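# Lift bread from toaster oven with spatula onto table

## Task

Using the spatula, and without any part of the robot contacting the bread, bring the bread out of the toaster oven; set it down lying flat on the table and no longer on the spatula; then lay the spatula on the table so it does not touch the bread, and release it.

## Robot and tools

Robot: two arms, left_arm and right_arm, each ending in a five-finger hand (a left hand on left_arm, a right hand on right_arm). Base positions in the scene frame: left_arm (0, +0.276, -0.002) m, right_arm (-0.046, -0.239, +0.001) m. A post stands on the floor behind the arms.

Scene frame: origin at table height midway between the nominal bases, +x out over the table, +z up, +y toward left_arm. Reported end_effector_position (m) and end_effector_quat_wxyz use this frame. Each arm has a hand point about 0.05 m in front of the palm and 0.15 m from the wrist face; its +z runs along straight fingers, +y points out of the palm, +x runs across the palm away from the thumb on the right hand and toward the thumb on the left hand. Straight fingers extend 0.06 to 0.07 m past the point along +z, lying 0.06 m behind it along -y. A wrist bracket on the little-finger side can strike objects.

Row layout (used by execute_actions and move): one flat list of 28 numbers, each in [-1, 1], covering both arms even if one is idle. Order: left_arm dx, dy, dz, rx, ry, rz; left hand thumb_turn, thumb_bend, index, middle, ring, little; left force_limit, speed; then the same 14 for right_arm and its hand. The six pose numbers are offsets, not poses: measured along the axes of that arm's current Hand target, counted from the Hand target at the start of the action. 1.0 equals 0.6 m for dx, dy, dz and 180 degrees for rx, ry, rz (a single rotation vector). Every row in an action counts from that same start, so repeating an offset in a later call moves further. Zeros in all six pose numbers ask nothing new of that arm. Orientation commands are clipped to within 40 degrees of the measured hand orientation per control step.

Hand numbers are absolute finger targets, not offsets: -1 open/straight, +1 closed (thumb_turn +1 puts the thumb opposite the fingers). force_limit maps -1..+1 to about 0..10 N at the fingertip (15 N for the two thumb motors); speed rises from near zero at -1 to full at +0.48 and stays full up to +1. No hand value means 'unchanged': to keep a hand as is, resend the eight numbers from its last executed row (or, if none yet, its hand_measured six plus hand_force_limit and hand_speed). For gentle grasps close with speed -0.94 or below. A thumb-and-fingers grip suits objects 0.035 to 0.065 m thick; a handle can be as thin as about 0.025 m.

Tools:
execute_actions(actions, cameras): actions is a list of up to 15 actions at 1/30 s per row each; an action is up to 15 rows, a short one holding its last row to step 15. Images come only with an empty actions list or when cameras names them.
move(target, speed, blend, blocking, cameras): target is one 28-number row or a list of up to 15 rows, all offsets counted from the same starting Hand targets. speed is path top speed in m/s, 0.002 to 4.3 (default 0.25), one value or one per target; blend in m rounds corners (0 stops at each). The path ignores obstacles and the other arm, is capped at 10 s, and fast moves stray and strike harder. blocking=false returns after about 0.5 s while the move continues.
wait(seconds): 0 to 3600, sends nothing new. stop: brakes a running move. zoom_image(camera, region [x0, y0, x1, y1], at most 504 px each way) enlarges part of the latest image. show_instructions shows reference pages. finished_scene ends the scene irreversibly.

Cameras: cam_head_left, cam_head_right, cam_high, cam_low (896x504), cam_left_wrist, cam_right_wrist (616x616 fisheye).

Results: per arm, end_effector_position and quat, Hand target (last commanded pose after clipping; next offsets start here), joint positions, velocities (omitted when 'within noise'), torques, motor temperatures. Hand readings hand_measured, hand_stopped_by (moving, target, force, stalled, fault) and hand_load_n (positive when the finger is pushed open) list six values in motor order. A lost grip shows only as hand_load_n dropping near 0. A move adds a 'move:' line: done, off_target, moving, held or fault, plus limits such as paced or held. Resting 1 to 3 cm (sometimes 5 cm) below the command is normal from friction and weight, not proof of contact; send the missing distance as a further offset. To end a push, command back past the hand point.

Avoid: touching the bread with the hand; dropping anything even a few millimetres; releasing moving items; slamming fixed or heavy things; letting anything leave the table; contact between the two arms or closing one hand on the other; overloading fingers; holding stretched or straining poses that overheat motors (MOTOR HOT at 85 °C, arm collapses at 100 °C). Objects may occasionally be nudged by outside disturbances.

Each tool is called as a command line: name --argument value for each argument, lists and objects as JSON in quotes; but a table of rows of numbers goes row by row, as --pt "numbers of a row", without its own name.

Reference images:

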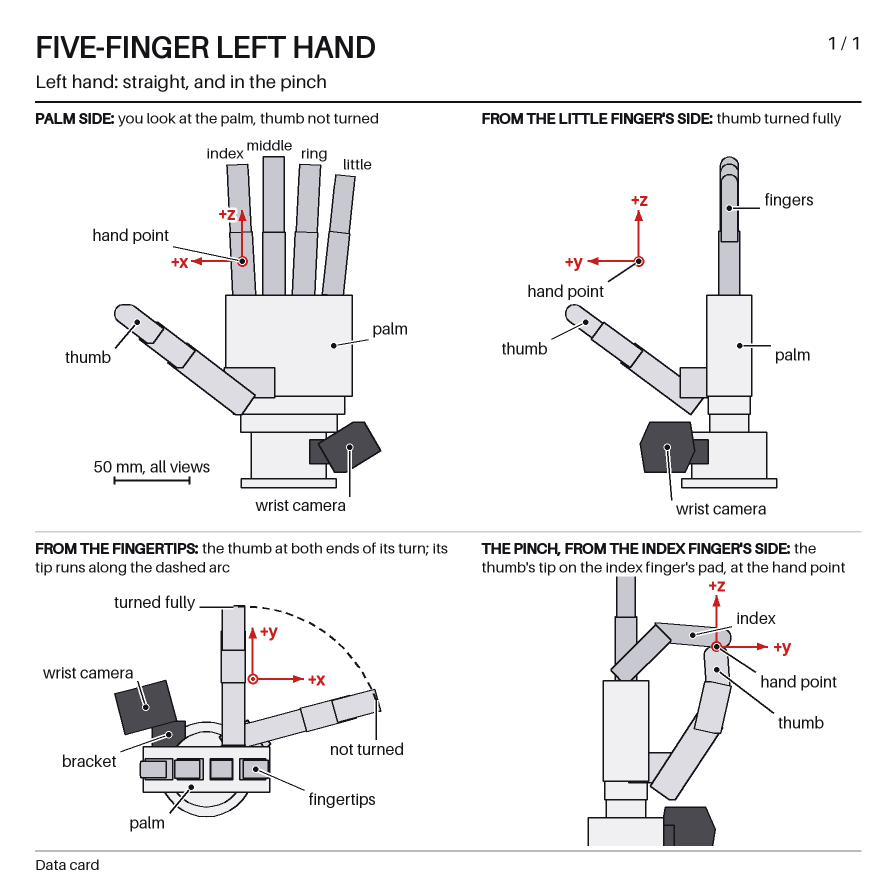

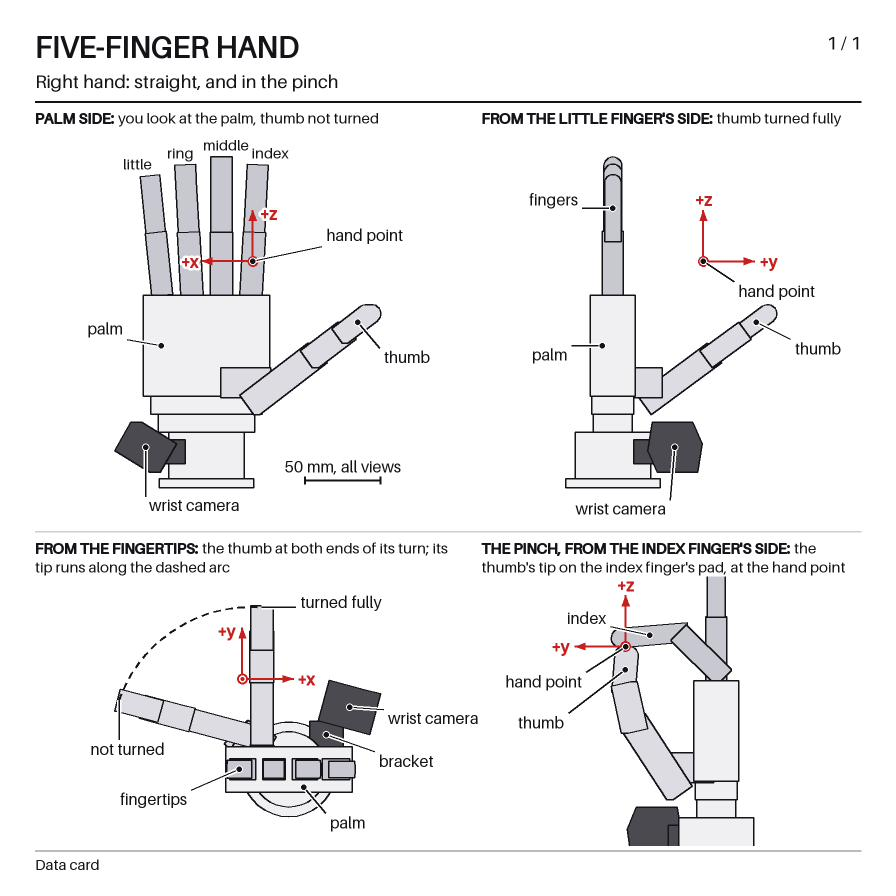

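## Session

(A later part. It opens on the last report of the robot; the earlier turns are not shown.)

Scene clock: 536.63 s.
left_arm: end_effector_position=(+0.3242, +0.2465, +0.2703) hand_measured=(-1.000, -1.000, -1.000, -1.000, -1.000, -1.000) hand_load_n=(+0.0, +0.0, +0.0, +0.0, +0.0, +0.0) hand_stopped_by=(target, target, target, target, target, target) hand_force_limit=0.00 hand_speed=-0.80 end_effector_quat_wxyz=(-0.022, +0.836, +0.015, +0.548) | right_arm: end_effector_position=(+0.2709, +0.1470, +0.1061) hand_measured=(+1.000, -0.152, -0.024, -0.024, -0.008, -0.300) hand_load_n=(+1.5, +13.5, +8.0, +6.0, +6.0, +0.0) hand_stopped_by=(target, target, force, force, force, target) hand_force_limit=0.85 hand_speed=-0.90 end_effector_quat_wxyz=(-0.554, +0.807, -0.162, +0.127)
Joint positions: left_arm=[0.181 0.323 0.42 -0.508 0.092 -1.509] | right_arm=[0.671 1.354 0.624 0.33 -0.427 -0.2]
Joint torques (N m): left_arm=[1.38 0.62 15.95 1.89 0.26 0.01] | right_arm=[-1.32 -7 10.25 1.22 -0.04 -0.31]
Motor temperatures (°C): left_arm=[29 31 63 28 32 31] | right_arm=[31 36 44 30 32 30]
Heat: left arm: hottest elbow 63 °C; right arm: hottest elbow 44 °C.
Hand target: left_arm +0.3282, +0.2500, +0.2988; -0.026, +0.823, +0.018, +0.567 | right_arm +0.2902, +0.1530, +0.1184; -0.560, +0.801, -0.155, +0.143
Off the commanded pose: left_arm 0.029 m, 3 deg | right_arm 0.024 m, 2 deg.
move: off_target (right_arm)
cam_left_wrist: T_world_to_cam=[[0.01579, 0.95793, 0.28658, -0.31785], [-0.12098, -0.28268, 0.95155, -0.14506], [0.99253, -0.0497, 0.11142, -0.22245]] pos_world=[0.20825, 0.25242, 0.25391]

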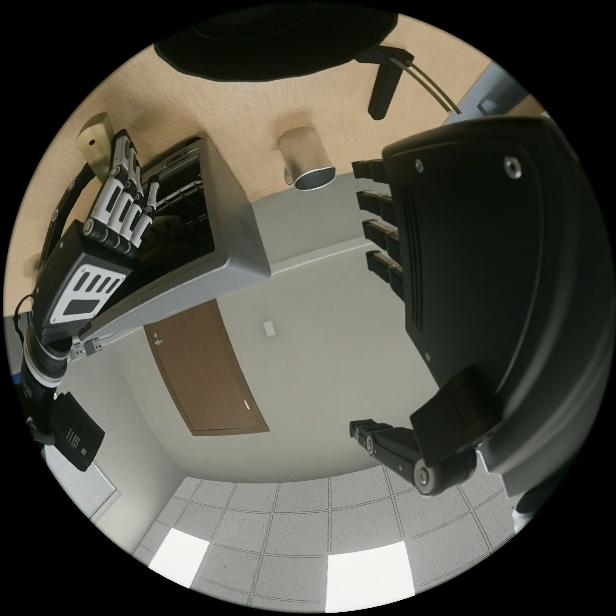

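move --target '[0,0,0,0,0,0,-1,-1,-1,-1,-1,-1,0,-0.8, 0.0225,-0.004,0.013,0,0,0,1,-0.15,0.4,0.4,0.05,-0.3,0.85,-0.9]' --speed 0.05 --cameras '["cam_left_wrist"]'

zoom_image --camera "cam_left_wrist" --region '[130, 190, 220, 280]'

Scene clock: 537.70 s.
left_arm: end_effector_position=(+0.3242, +0.2465, +0.2703) hand_measured=(-1.000, -1.000, -1.000, -1.000, -1.000, -1.000) hand_load_n=(+0.0, +0.0, +0.0, +0.0, +0.0, +0.0) hand_stopped_by=(target, target, target, target, target, target) hand_force_limit=0.00 hand_speed=-0.80 end_effector_quat_wxyz=(-0.022, +0.836, +0.015, +0.548) | right_arm: end_effector_position=(+0.2861, +0.1470, +0.1039) hand_measured=(+1.000, -0.152, -0.024, -0.024, -0.008, -0.300) hand_load_n=(+1.5, +13.5, +8.0, +6.5, +6.0, +0.0) hand_stopped_by=(target, target, force, force, force, target) hand_force_limit=0.85 hand_speed=-0.90 end_effector_quat_wxyz=(-0.553, +0.807, -0.165, +0.127)
Joint positions: left_arm=[0.181 0.323 0.42 -0.508 0.092 -1.509] | right_arm=[0.647 1.389 0.653 0.33 -0.445 -0.207]
Joint torques (N m): left_arm=[1.49 0.79 15.95 1.88 0.27 0] | right_arm=[-1.38 -7.82 10.69 0.99 -0.13 -0.3]
Motor temperatures (°C): left_arm=[29 31 63 28 32 31] | right_arm=[31 36 45 30 32 30]
Heat: left arm: hottest elbow 63 °C; right arm: hottest elbow 45 °C.
Hand target: left_arm +0.3282, +0.2500, +0.2988; -0.026, +0.823, +0.018, +0.567 | right_arm +0.3058, +0.1549, +0.1188; -0.560, +0.801, -0.155, +0.143
Off the commanded pose: left_arm 0.029 m, 3 deg | right_arm 0.026 m, 2 deg.
move: off_target (right_arm)
cam_left_wrist: T_world_to_cam=[[0.01579, 0.95793, 0.28658, -0.31785], [-0.12098, -0.28268, 0.95155, -0.14506], [0.99253, -0.0497, 0.11142, -0.22245]] pos_world=[0.20825, 0.25242, 0.25391]

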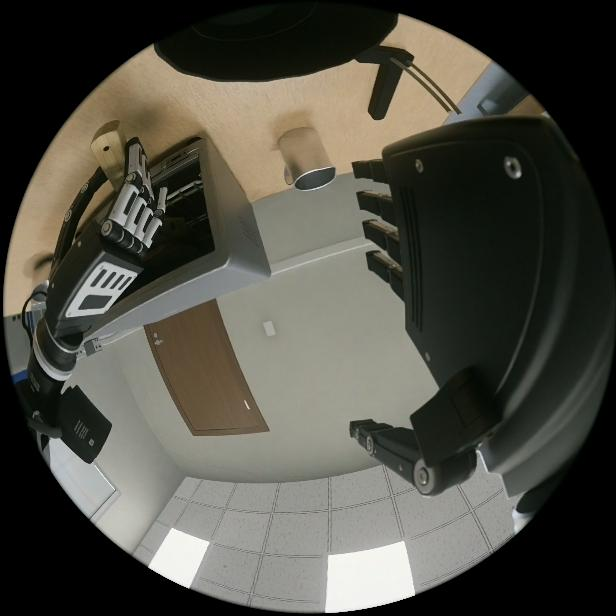

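Scaled by 5.600 from the camera's image (finer frame: 880x880).

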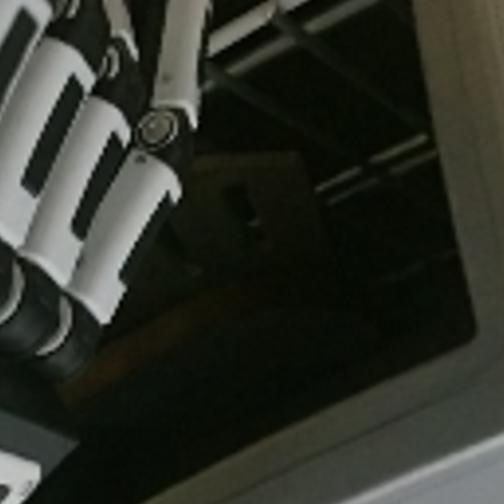

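zoom_image --camera "cam_left_wrist" --region '[150, 210, 200, 260]'

Scaled by 10.080 from the camera's image (finer frame: 880x880).

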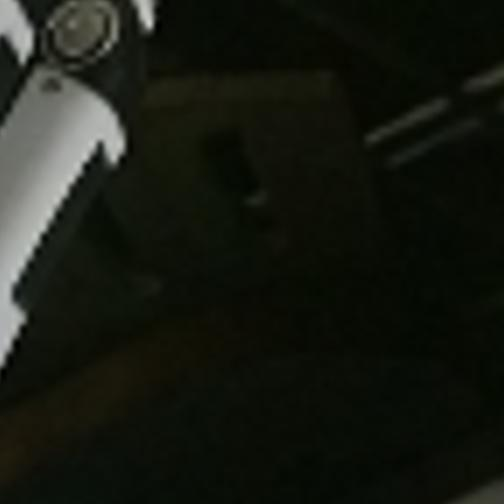

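move --target '[0,0,0,0,0,0,-1,-1,-1,-1,-1,-1,0,-0.8, 0.0163,0.0066,0.0142,0,0,0,1,-0.15,0.4,0.4,0.05,-0.3,0.85,-0.9]' --speed 0.05 --cameras '["cam_left_wrist"]'

zoom_image --camera "cam_left_wrist" --region '[130, 190, 220, 280]'

Scene clock: 538.73 s.
left_arm: end_effector_position=(+0.3242, +0.2465, +0.2703) hand_measured=(-1.000, -1.000, -1.000, -1.000, -1.000, -1.000) hand_load_n=(+0.0, +0.0, +0.0, -0.5, +0.0, +0.0) hand_stopped_by=(target, target, target, target, target, target) hand_force_limit=0.00 hand_speed=-0.80 end_effector_quat_wxyz=(-0.022, +0.836, +0.015, +0.548) | right_arm: end_effector_position=(+0.2979, +0.1488, +0.0991) hand_measured=(+1.000, -0.152, -0.024, -0.024, -0.008, -0.300) hand_load_n=(+2.0, +13.5, +8.5, +6.0, +6.0, +0.0) hand_stopped_by=(target, target, force, force, force, target) hand_force_limit=0.85 hand_speed=-0.90 end_effector_quat_wxyz=(-0.550, +0.809, -0.162, +0.128)
Joint positions: left_arm=[0.181 0.323 0.42 -0.508 0.092 -1.509] | right_arm=[0.633 1.426 0.68 0.33 -0.457 -0.224]
Joint torques (N m): left_arm=[1.49 0.67 15.99 1.89 0.26 0.01] | right_arm=[-1.08 -8.06 10.35 1.59 -0.16 -0.21]
Motor temperatures (°C): left_arm=[29 31 63 28 32 31] | right_arm=[31 36 45 30 32 30]
Heat: left arm: hottest elbow 63 °C; right arm: hottest elbow 45 °C.
Hand target: left_arm +0.3282, +0.2500, +0.2988; -0.026, +0.823, +0.018, +0.567 | right_arm +0.3178, +0.1569, +0.1127; -0.560, +0.801, -0.155, +0.143
Off the commanded pose: left_arm 0.029 m, 3 deg | right_arm 0.025 m, 2 deg.
move: off_target (right_arm)
cam_left_wrist: T_world_to_cam=[[0.01579, 0.95793, 0.28658, -0.31785], [-0.12098, -0.28268, 0.95155, -0.14506], [0.99253, -0.0497, 0.11142, -0.22245]] pos_world=[0.20825, 0.25242, 0.25391]

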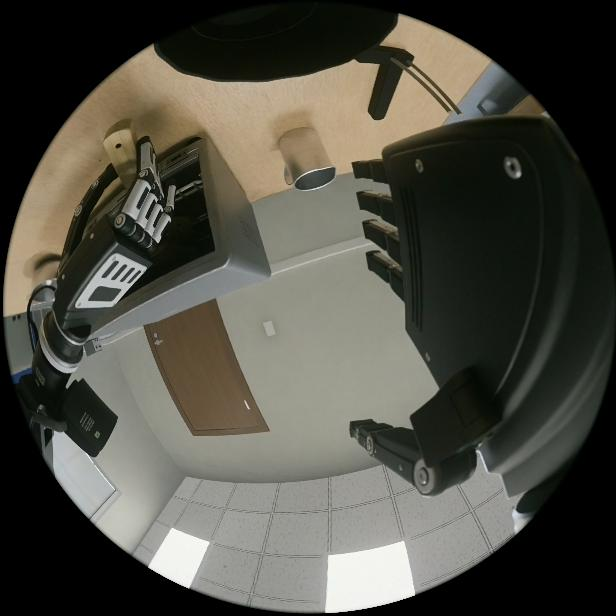

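Scaled by 5.600 from the camera's image (finer frame: 880x880).

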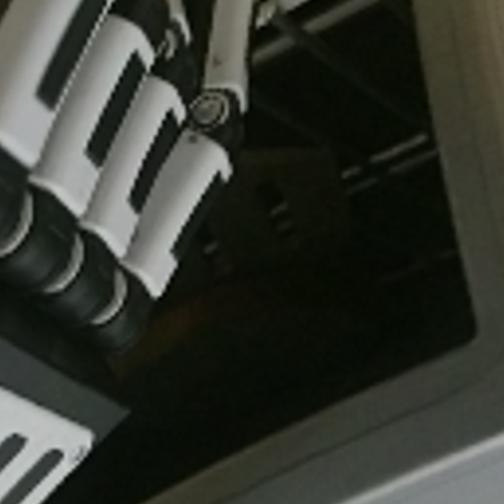

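move --target '[0,0,0,0,0,0,-1,-1,-1,-1,-1,-1,0,-0.8, 0.0143,0.0052,0.0069,0,0,0,1,-0.15,0.4,0.4,0.05,-0.3,0.85,-0.9]' --speed 0.05 --cameras '["cam_left_wrist","cam_right_wrist","cam_head_left","cam_head_right"]'

zoom_image --camera "cam_left_wrist" --region '[130, 190, 220, 280]'

zoom_image --camera "cam_head_left" --region '[420, 240, 540, 400]'

zoom_image --camera "cam_head_right" --region '[400, 240, 560, 400]'

Scene clock: 539.57 s.
left_arm: end_effector_position=(+0.3242, +0.2465, +0.2703) hand_measured=(-1.000, -1.000, -1.000, -1.000, -1.000, -1.000) hand_load_n=(+0.0, +0.0, +0.0, +0.0, +0.0, +0.0) hand_stopped_by=(target, target, target, target, target, target) hand_force_limit=0.00 hand_speed=-0.80 end_effector_quat_wxyz=(-0.022, +0.836, +0.015, +0.548) | right_arm: end_effector_position=(+0.3070, +0.1488, +0.0981) hand_measured=(+1.000, -0.152, -0.024, -0.024, -0.008, -0.300) hand_load_n=(+2.0, +13.0, +8.5, +6.0, +6.0, +0.0) hand_stopped_by=(target, target, force, force, force, target) hand_force_limit=0.85 hand_speed=-0.90 end_effector_quat_wxyz=(-0.551, +0.809, -0.162, +0.128)
Joint positions: left_arm=[0.181 0.323 0.42 -0.508 0.092 -1.509] | right_arm=[0.618 1.447 0.698 0.33 -0.473 -0.23]
Joint torques (N m): left_arm=[1.49 0.62 15.95 1.88 0.26 0] | right_arm=[-0.85 -8.18 9.99 1.84 -0.12 -0.19]
Motor temperatures (°C): left_arm=[29 31 63 28 32 31] | right_arm=[31 36 45 30 32 30]
Heat: left arm: hottest elbow 63 °C; right arm: hottest elbow 45 °C.
Hand target: left_arm +0.3282, +0.2500, +0.2988; -0.026, +0.823, +0.018, +0.567 | right_arm +0.3269, +0.1560, +0.1091; -0.560, +0.801, -0.155, +0.143
Off the commanded pose: left_arm 0.029 m, 3 deg | right_arm 0.024 m, 2 deg.
move: off_target (right_arm)
cam_left_wrist: T_world_to_cam=[[0.01579, 0.95793, 0.28658, -0.31785], [-0.12098, -0.28268, 0.95155, -0.14506], [0.99253, -0.0497, 0.11142, -0.22245]] pos_world=[0.20825, 0.25242, 0.25391]
cam_right_wrist: T_world_to_cam=[[0.11978, -0.47141, -0.87374, 0.11177], [-0.98365, -0.17558, -0.04011, 0.32925], [-0.13451, 0.86426, -0.48473, 0.07402]] pos_world=[0.32043, 0.04653, 0.14674]
Images, in order (width x height): cam_head_left 896x504, cam_head_right 896x504, cam_left_wrist 616x616, cam_right_wrist 616x616.

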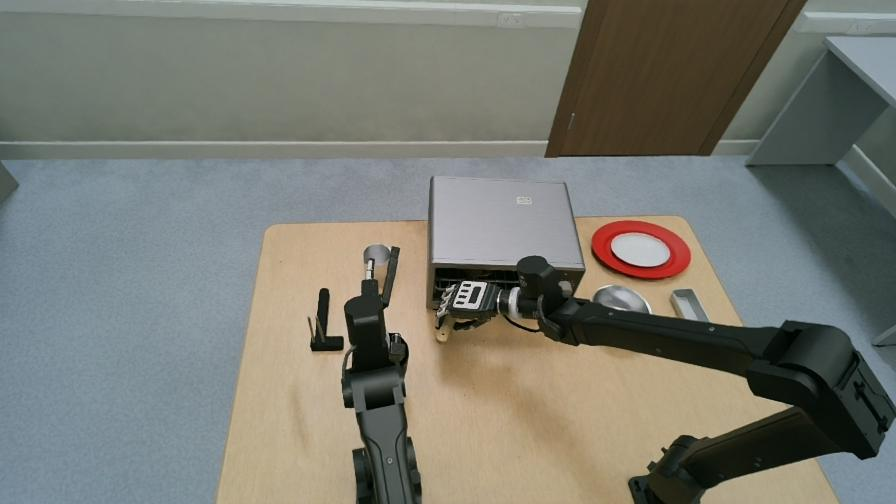

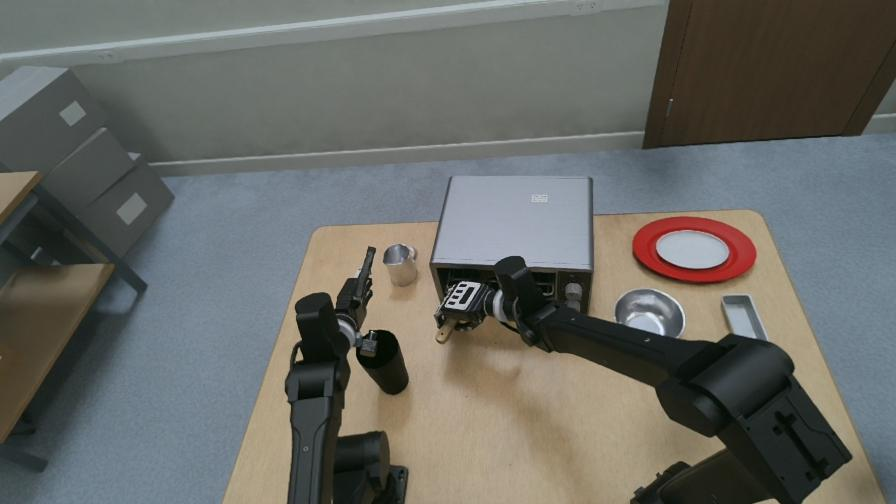

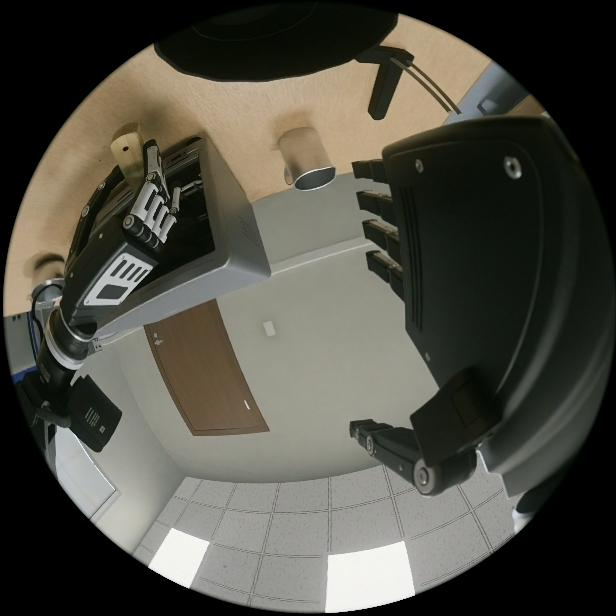

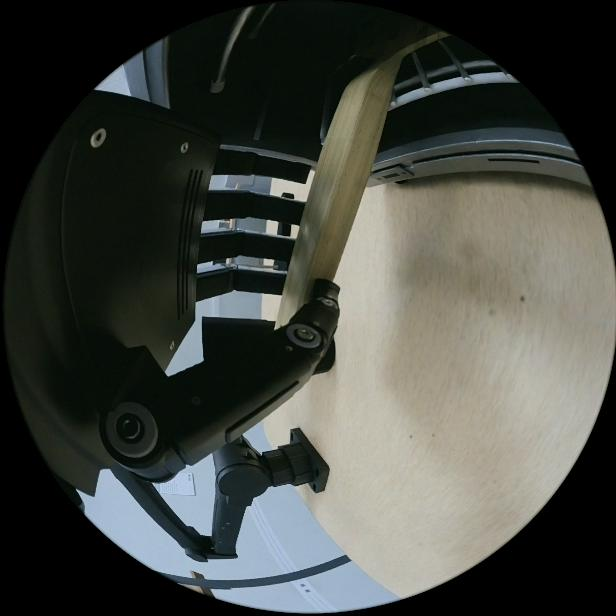

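Scaled by 5.600 from the camera's image (finer frame: 880x880).

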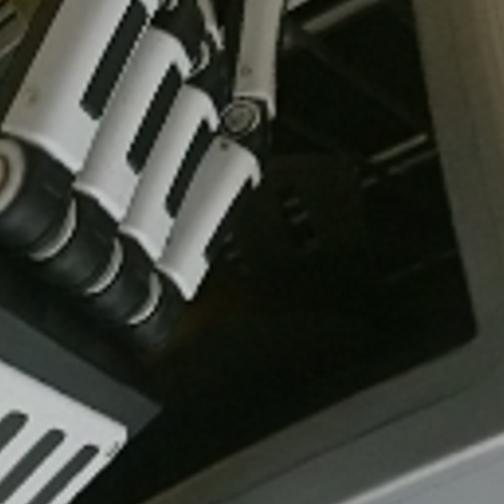

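Scaled by 3.150 from the camera's image (finer frame: 1280x720).

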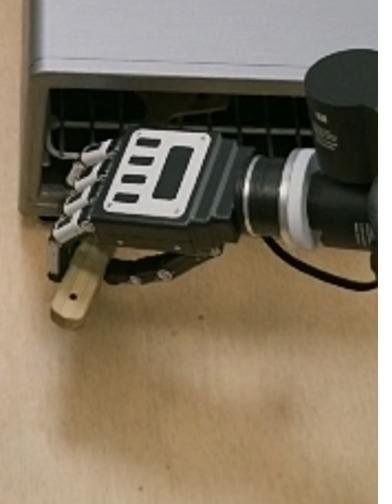

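Scaled by 3.150 from the camera's image (finer frame: 1280x720).

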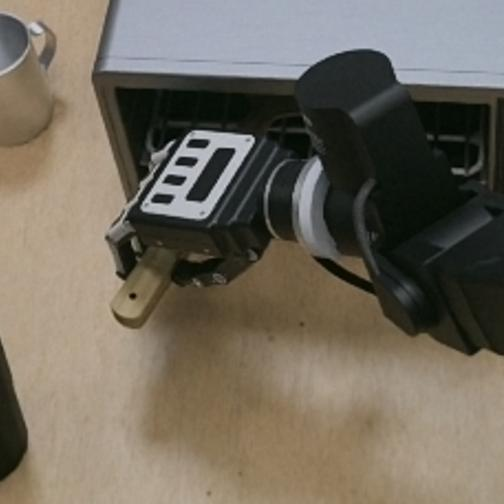

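move --target '[0,0,0,0,0,0,-1,-1,-1,-1,-1,-1,0,-0.8, 0.0143,0.0025,0.0069,0,0,0,1,-0.15,0.4,0.4,0.05,-0.3,0.85,-0.9]' --speed 0.05 --cameras '["cam_left_wrist","cam_head_left","cam_head_right"]'

zoom_image --camera "cam_left_wrist" --region '[130, 190, 220, 280]'

zoom_image --camera "cam_head_left" --region '[420, 240, 540, 400]'

zoom_image --camera "cam_head_right" --region '[400, 240, 560, 400]'

Scene clock: 540.57 s.
left_arm: end_effector_position=(+0.3242, +0.2465, +0.2703) hand_measured=(-1.000, -1.000, -1.000, -1.000, -1.000, -1.000) hand_load_n=(+0.0, +0.0, +0.0, +0.0, +0.0, +0.0) hand_stopped_by=(target, target, target, target, target, target) hand_force_limit=0.00 hand_speed=-0.80 end_effector_quat_wxyz=(-0.022, +0.836, +0.015, +0.548) | right_arm: end_effector_position=(+0.3166, +0.1492, +0.0979) hand_measured=(+1.000, -0.152, -0.024, -0.024, -0.008, -0.300) hand_load_n=(+2.0, +13.0, +9.0, +6.0, +6.0, +0.0) hand_stopped_by=(target, target, force, force, force, target) hand_force_limit=0.85 hand_speed=-0.90 end_effector_quat_wxyz=(-0.552, +0.808, -0.161, +0.128)
Joint positions: left_arm=[0.181 0.323 0.42 -0.508 0.092 -1.509] | right_arm=[0.604 1.467 0.719 0.33 -0.487 -0.236]
Joint torques (N m): left_arm=[1.32 0.67 15.94 1.88 0.27 0.01] | right_arm=[-1.38 -7.65 9.8 1.99 -0.13 -0.22]
Motor temperatures (°C): left_arm=[29 31 63 28 32 31] | right_arm=[31 36 45 30 32 30]
Heat: left arm: hottest elbow 63 °C; right arm: hottest elbow 45 °C.
Hand target: left_arm +0.3282, +0.2500, +0.2988; -0.026, +0.823, +0.018, +0.567 | right_arm +0.3364, +0.1554, +0.1067; -0.560, +0.801, -0.155, +0.143
Off the commanded pose: left_arm 0.029 m, 3 deg | right_arm 0.023 m, 2 deg.
move: off_target (right_arm)
cam_left_wrist: T_world_to_cam=[[0.01579, 0.95793, 0.28658, -0.31785], [-0.12098, -0.28268, 0.95155, -0.14506], [0.99253, -0.0497, 0.11142, -0.22245]] pos_world=[0.20825, 0.25242, 0.25391]
Images, in order (width x height): cam_head_left 896x504, cam_head_right 896x504, cam_left_wrist 616x616.

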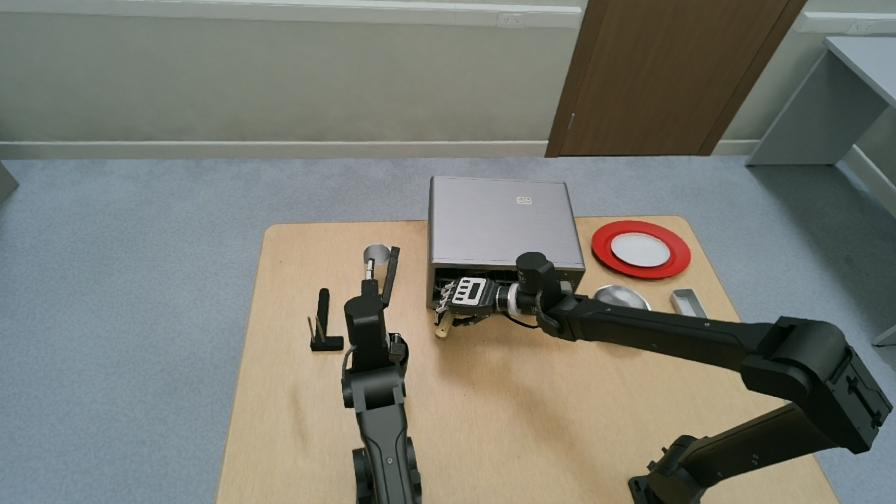

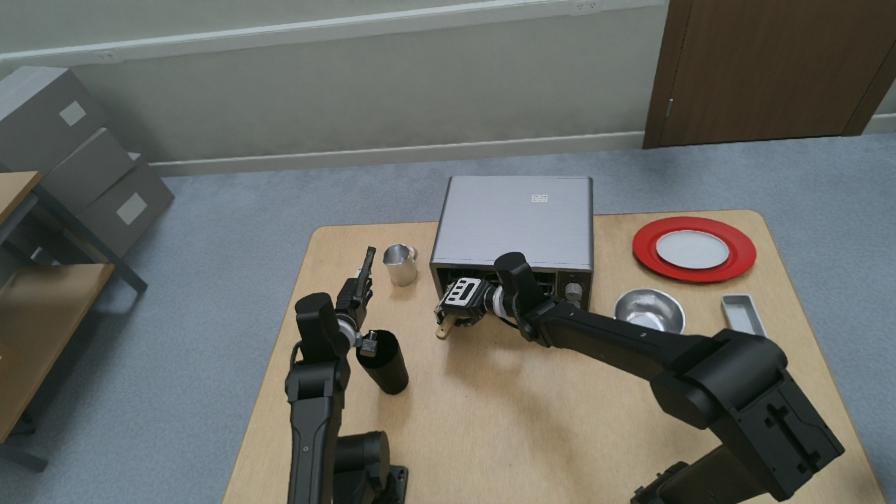

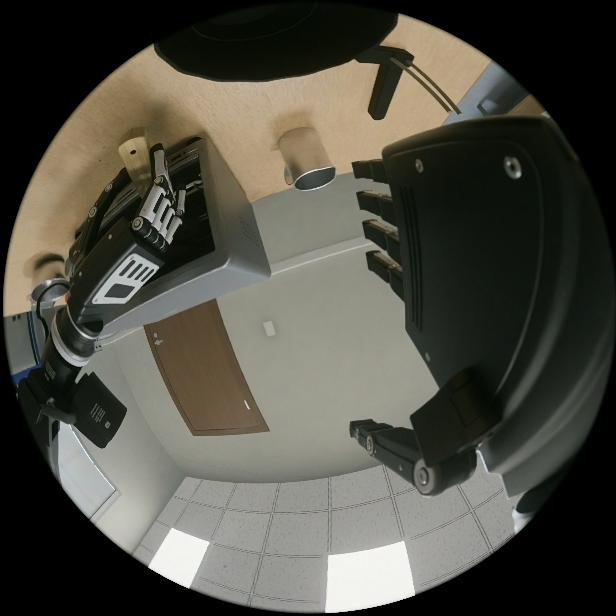

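Scaled by 5.600 from the camera's image (finer frame: 880x880).

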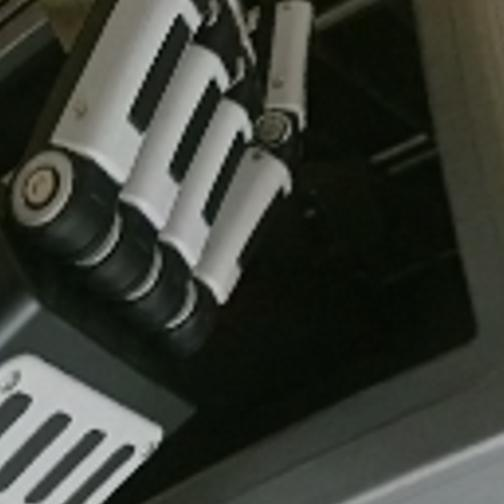

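Scaled by 3.150 from the camera's image (finer frame: 1280x720).

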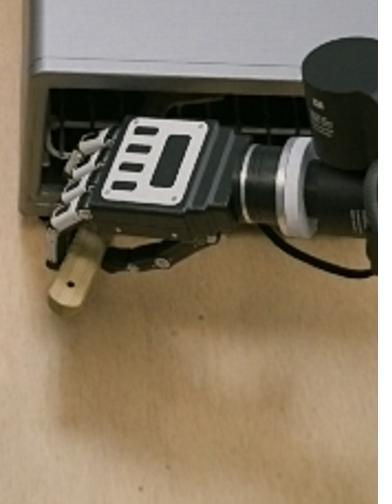

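Scaled by 3.150 from the camera's image (finer frame: 1280x720).

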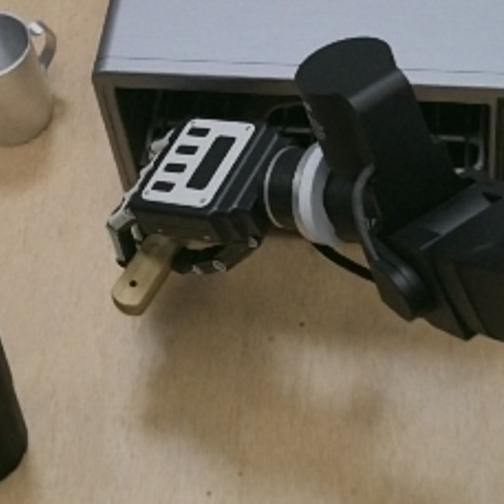

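wait --seconds 0.1 --cameras '["cam_right_wrist"]'

zoom_image --camera "cam_right_wrist" --region '[180, 20, 460, 300]'

Scene clock: 540.80 s.
left_arm: end_effector_position=(+0.3242, +0.2465, +0.2703) hand_measured=(-1.000, -1.000, -1.000, -1.000, -1.000, -1.000) hand_load_n=(+0.0, +0.0, +0.0, +0.0, +0.0, +0.0) hand_stopped_by=(target, target, target, target, target, target) hand_force_limit=0.00 hand_speed=-0.80 end_effector_quat_wxyz=(-0.022, +0.836, +0.015, +0.548) | right_arm: end_effector_position=(+0.3166, +0.1492, +0.0978) hand_measured=(+1.000, -0.152, -0.024, -0.024, -0.008, -0.300) hand_load_n=(+2.0, +13.0, +8.5, +6.0, +6.0, +0.0) hand_stopped_by=(target, target, force, force, force, target) hand_force_limit=0.85 hand_speed=-0.90 end_effector_quat_wxyz=(-0.551, +0.808, -0.161, +0.128)
Joint positions: left_arm=[0.181 0.323 0.42 -0.508 0.092 -1.509] | right_arm=[0.604 1.467 0.719 0.33 -0.487 -0.236]
Joint torques (N m): left_arm=[1.44 0.5 15.98 1.89 0.26 0] | right_arm=[-1.03 -8.06 9.84 2.03 -0.11 -0.2]
Motor temperatures (°C): left_arm=[29 31 63 28 32 31] | right_arm=[31 36 45 30 32 30]
Heat: left arm: hottest elbow 63 °C; right arm: hottest elbow 45 °C.
Hand target: left_arm +0.3282, +0.2500, +0.2988; -0.026, +0.823, +0.018, +0.567 | right_arm +0.3364, +0.1554, +0.1067; -0.560, +0.801, -0.155, +0.143
Off the commanded pose: left_arm 0.029 m, 3 deg | right_arm 0.023 m, 2 deg.
wait: 0.10 s; at rest by 0.03 s
cam_right_wrist: T_world_to_cam=[[0.12113, -0.46958, -0.87454, 0.1099], [-0.98351, -0.17598, -0.04173, 0.33903], [-0.13431, 0.86517, -0.48316, 0.07448]] pos_world=[0.33013, 0.04683, 0.14624]

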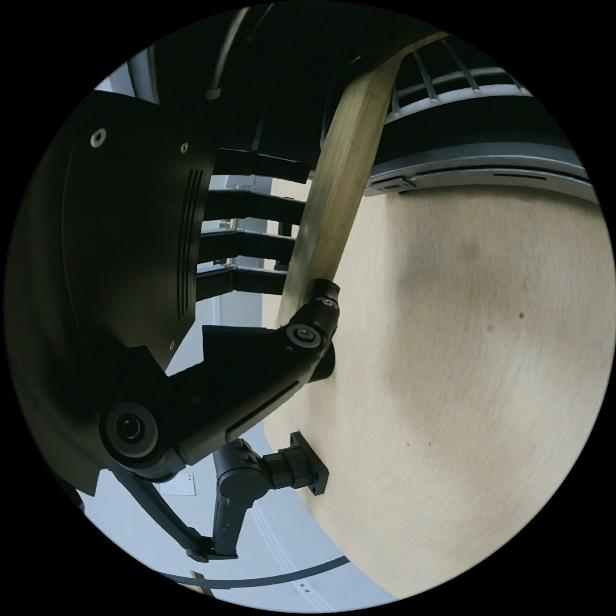

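Scaled by 1.800 from the camera's image (finer frame: 880x880).

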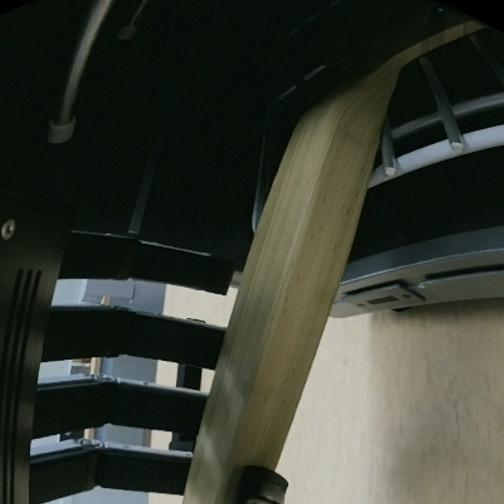

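move --target '[0,0,0,0,0,0,-1,-1,-1,-1,-1,-1,0,-0.8, -0.0009,0.0157,0.0055,0,0,0,1,-0.15,0.4,0.4,0.05,-0.3,0.85,-0.9]' --speed 0.04

Scene clock: 543.30 s.
left_arm: end_effector_position=(+0.3242, +0.2465, +0.2703) hand_measured=(-1.000, -1.000, -1.000, -1.000, -1.000, -1.000) hand_load_n=(+0.0, +0.0, +0.0, +0.0, +0.0, +0.0) hand_stopped_by=(target, target, target, target, target, target) hand_force_limit=0.00 hand_speed=-0.80 end_effector_quat_wxyz=(-0.022, +0.836, +0.015, +0.548) | right_arm: end_effector_position=(+0.3209, +0.1522, +0.0959) hand_measured=(+1.000, -0.152, -0.024, -0.024, -0.008, -0.300) hand_load_n=(+2.5, +13.5, +9.0, +6.0, +5.0, -0.5) hand_stopped_by=(target, target, force, force, force, target) hand_force_limit=0.85 hand_speed=-0.90 end_effector_quat_wxyz=(-0.557, +0.804, -0.157, +0.134)
Joint positions: left_arm=[0.181 0.323 0.42 -0.508 0.092 -1.509] | right_arm=[0.604 1.486 0.719 0.368 -0.487 -0.237]
Joint torques (N m): left_arm=[1.44 0.73 15.94 1.85 0.25 0.01] | right_arm=[-1.03 -8 9.06 1.7 -0.1 -0.22]
Motor temperatures (°C): left_arm=[29 31 63 28 32 31] | right_arm=[31 36 45 30 32 30]
Heat: left arm: hottest elbow 63 °C; right arm: hottest elbow 45 °C.
Hand target: left_arm +0.3282, +0.2500, +0.2988; -0.026, +0.823, +0.018, +0.567 | right_arm +0.3364, +0.1554, +0.0968; -0.560, +0.801, -0.155, +0.143
Off the commanded pose: left_arm 0.029 m, 3 deg | right_arm 0.016 m, 1 deg.
move: off_target (right_arm)

move --target '[0,0,0,0,0,0,-1,-1,-1,-1,-1,-1,0,-0.8, -0.007,0.0115,0.0014,0,0,0,1,-0.15,0.4,0.4,0.05,-0.3,0.85,-0.9]' --speed 0.04 --cameras '["cam_head_left","cam_head_right","cam_right_wrist"]'

zoom_image --camera "cam_head_left" --region '[420, 240, 540, 400]'

zoom_image --camera "cam_head_right" --region '[400, 240, 560, 400]'

zoom_image --camera "cam_right_wrist" --region '[180, 20, 460, 300]'

Scene clock: 544.10 s.
left_arm: end_effector_position=(+0.3242, +0.2465, +0.2703) hand_measured=(-1.000, -1.000, -1.000, -1.000, -1.000, -1.000) hand_load_n=(+0.0, +0.0, +0.0, +0.0, +0.0, +0.0) hand_stopped_by=(target, target, target, target, target, target) hand_force_limit=0.00 hand_speed=-0.80 end_effector_quat_wxyz=(-0.022, +0.836, +0.015, +0.548) | right_arm: end_effector_position=(+0.3239, +0.1541, +0.0955) hand_measured=(+1.000, -0.152, -0.024, -0.024, -0.008, -0.300) hand_load_n=(+2.0, +13.5, +8.5, +6.0, +5.5, +0.0) hand_stopped_by=(target, target, force, force, force, target) hand_force_limit=0.85 hand_speed=-0.90 end_effector_quat_wxyz=(-0.561, +0.801, -0.155, +0.138)
Joint positions: left_arm=[0.181 0.323 0.42 -0.508 0.092 -1.509] | right_arm=[0.604 1.496 0.719 0.393 -0.486 -0.237]
Joint torques (N m): left_arm=[1.44 0.79 15.92 1.83 0.26 0] | right_arm=[-0.97 -7.82 7.65 1.83 0.1 -0.15]
Motor temperatures (°C): left_arm=[29 31 64 28 32 31] | right_arm=[31 36 45 30 32 30]
Heat: left arm: hottest elbow 64 °C; right arm: hottest elbow 45 °C.
Hand target: left_arm +0.3282, +0.2500, +0.2988; -0.026, +0.823, +0.018, +0.567 | right_arm +0.3323, +0.1556, +0.0898; -0.560, +0.801, -0.155, +0.143
Off the commanded pose: left_arm 0.029 m, 3 deg | right_arm 0.010 m, 1 deg.
move: done
cam_right_wrist: T_world_to_cam=[[0.14581, -0.45293, -0.87955, 0.09917], [-0.982, -0.17415, -0.07311, 0.34915], [-0.12006, 0.87437, -0.47017, 0.06277]] pos_world=[0.33594, 0.05083, 0.14227]

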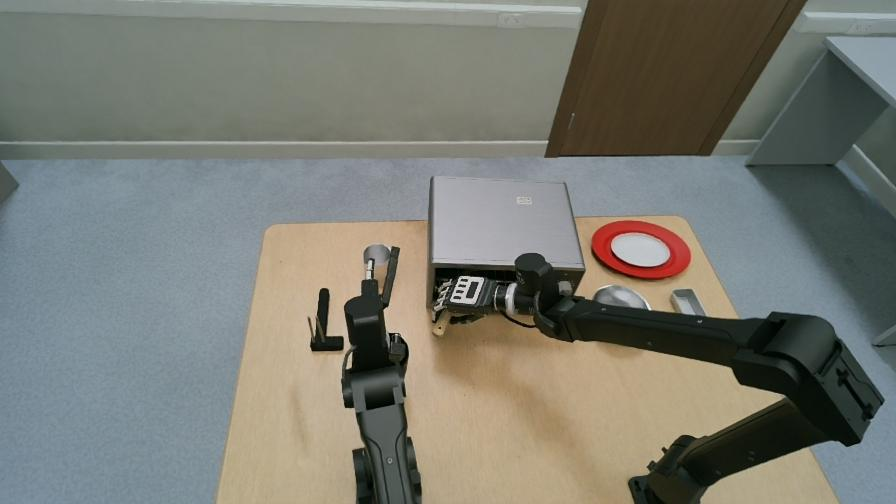

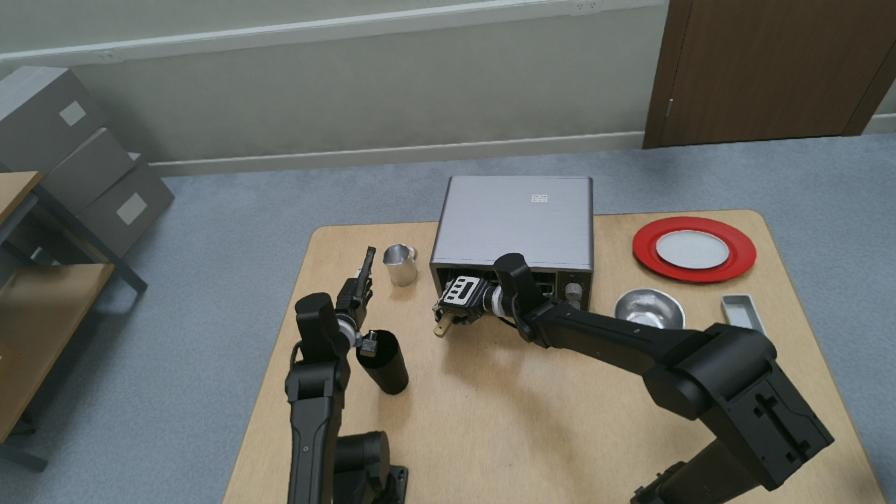

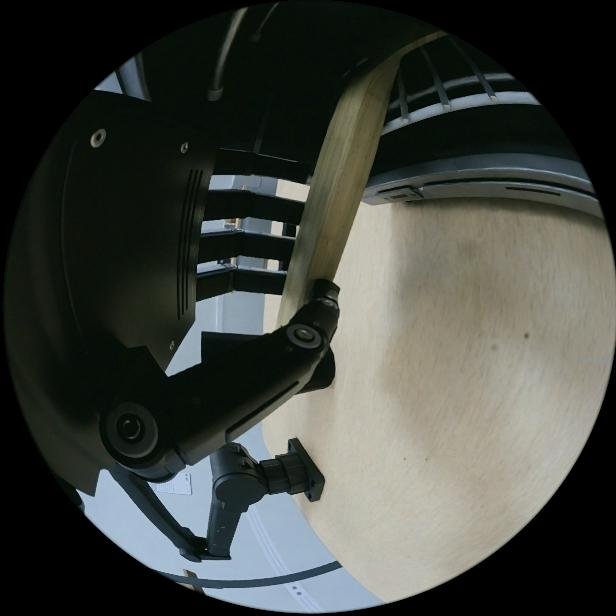

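Scaled by 3.150 from the camera's image (finer frame: 1280x720).

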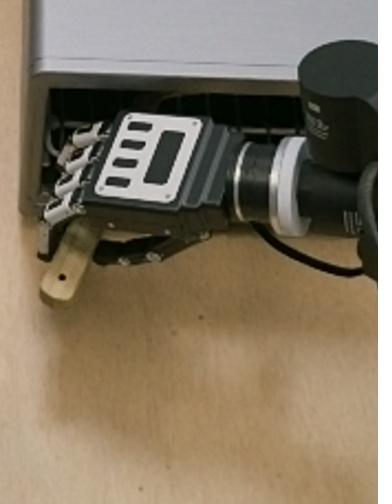

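Scaled by 3.150 from the camera's image (finer frame: 1280x720).

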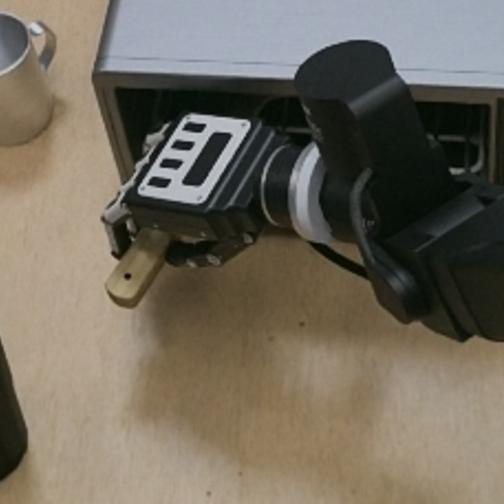

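Scaled by 1.800 from the camera's image (finer frame: 880x880).

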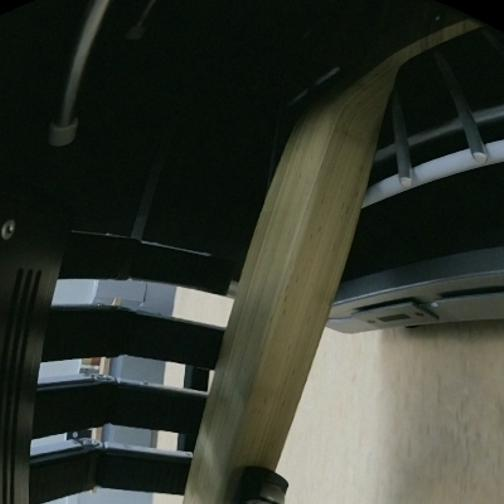

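move --target '[0,0,0,0,0,0,-1,-1,-1,-1,-1,-1,0,-0.8, 0,0,0,0,0,0,1,-0.28,-0.2,-0.2,-0.2,-0.3,0.85,-0.9]' --speed 0.04 --cameras '["cam_head_left","cam_head_right","cam_right_wrist"]'

zoom_image --camera "cam_head_left" --region '[420, 240, 540, 400]'

zoom_image --camera "cam_head_right" --region '[400, 240, 560, 400]'

Scene clock: 545.57 s.
left_arm: end_effector_position=(+0.3242, +0.2465, +0.2703) hand_measured=(-1.000, -1.000, -1.000, -1.000, -1.000, -1.000) hand_load_n=(+0.0, +0.0, +0.0, +0.0, +0.0, +0.0) hand_stopped_by=(target, target, target, target, target, target) hand_force_limit=0.00 hand_speed=-0.80 end_effector_quat_wxyz=(-0.022, +0.836, +0.015, +0.548) | right_arm: end_effector_position=(+0.3239, +0.1537, +0.0901) hand_measured=(+1.000, -0.280, -0.200, -0.200, -0.200, -0.300) hand_load_n=(+0.0, +0.0, +0.0, -0.5, +0.0, +0.0) hand_stopped_by=(target, target, target, target, target, target) hand_force_limit=0.85 hand_speed=-0.90 end_effector_quat_wxyz=(-0.558, +0.803, -0.157, +0.136)
Joint positions: left_arm=[0.181 0.323 0.42 -0.508 0.092 -1.509] | right_arm=[0.604 1.506 0.719 0.393 -0.484 -0.237]
Joint torques (N m): left_arm=[1.38 0.67 15.95 1.92 0.27 0.01] | right_arm=[-0.38 -9.11 7.58 2.04 0.04 -0.16]
Motor temperatures (°C): left_arm=[29 31 64 28 32 31] | right_arm=[31 36 45 30 32 30]
Heat: left arm: hottest elbow 64 °C; right arm: hottest elbow 45 °C.
Hand target: left_arm +0.3282, +0.2500, +0.2988; -0.026, +0.823, +0.018, +0.567 | right_arm +0.3324, +0.1556, +0.0898; -0.560, +0.801, -0.155, +0.143
Off the commanded pose: left_arm 0.029 m, 3 deg | right_arm 0.009 m, 1 deg.
move: done
cam_right_wrist: T_world_to_cam=[[0.13802, -0.4589, -0.8777, 0.09753], [-0.98285, -0.17287, -0.06417, 0.34797], [-0.12228, 0.87151, -0.47489, 0.06217]] pos_world=[0.33614, 0.05073, 0.13746]

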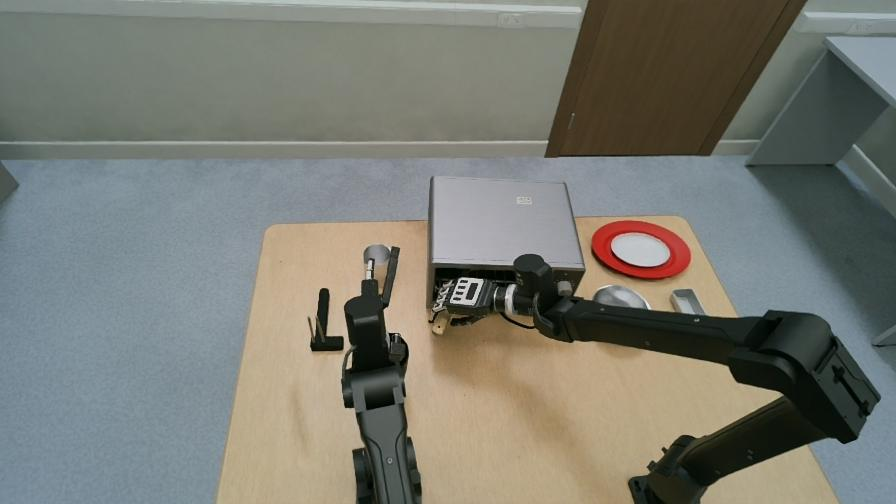

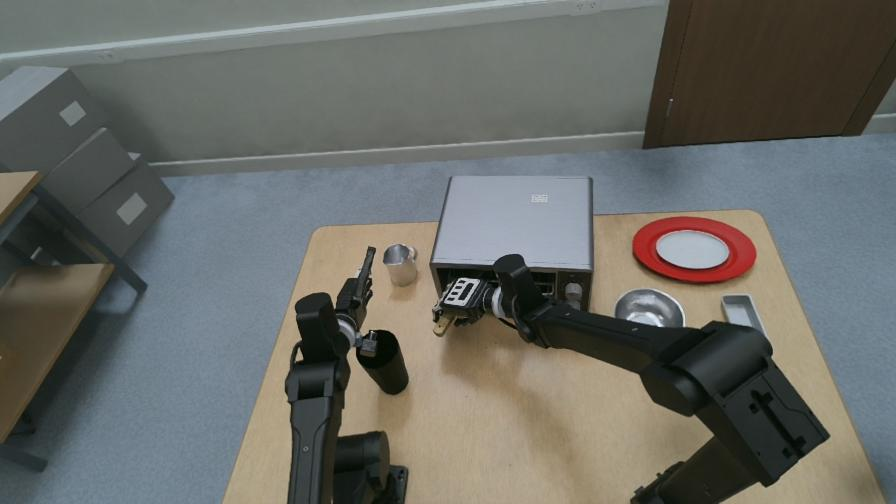

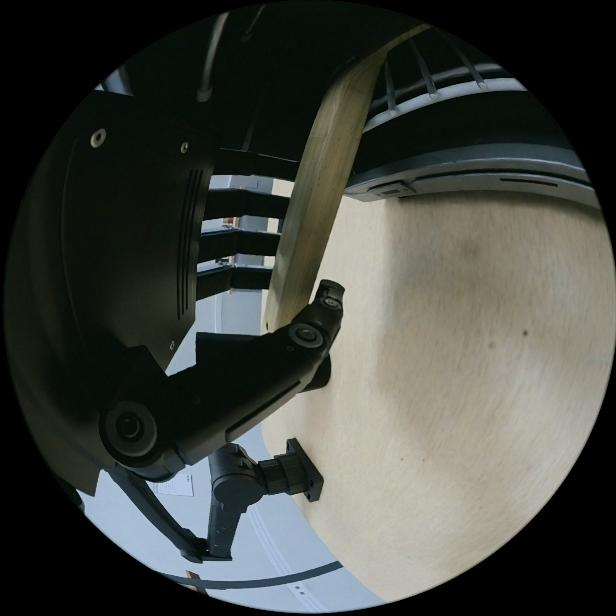

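Scaled by 3.150 from the camera's image (finer frame: 1280x720).

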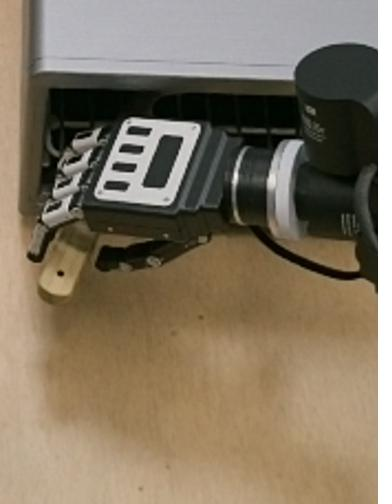

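Scaled by 3.150 from the camera's image (finer frame: 1280x720).

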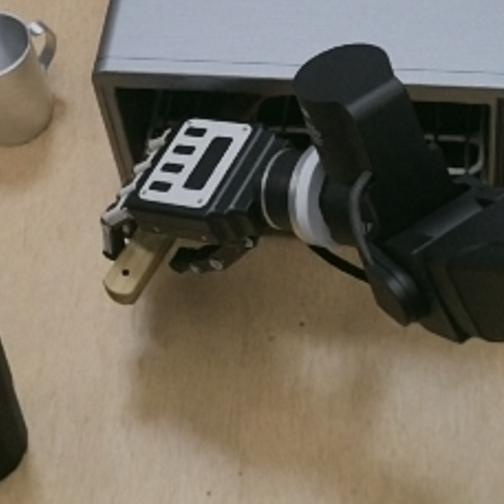

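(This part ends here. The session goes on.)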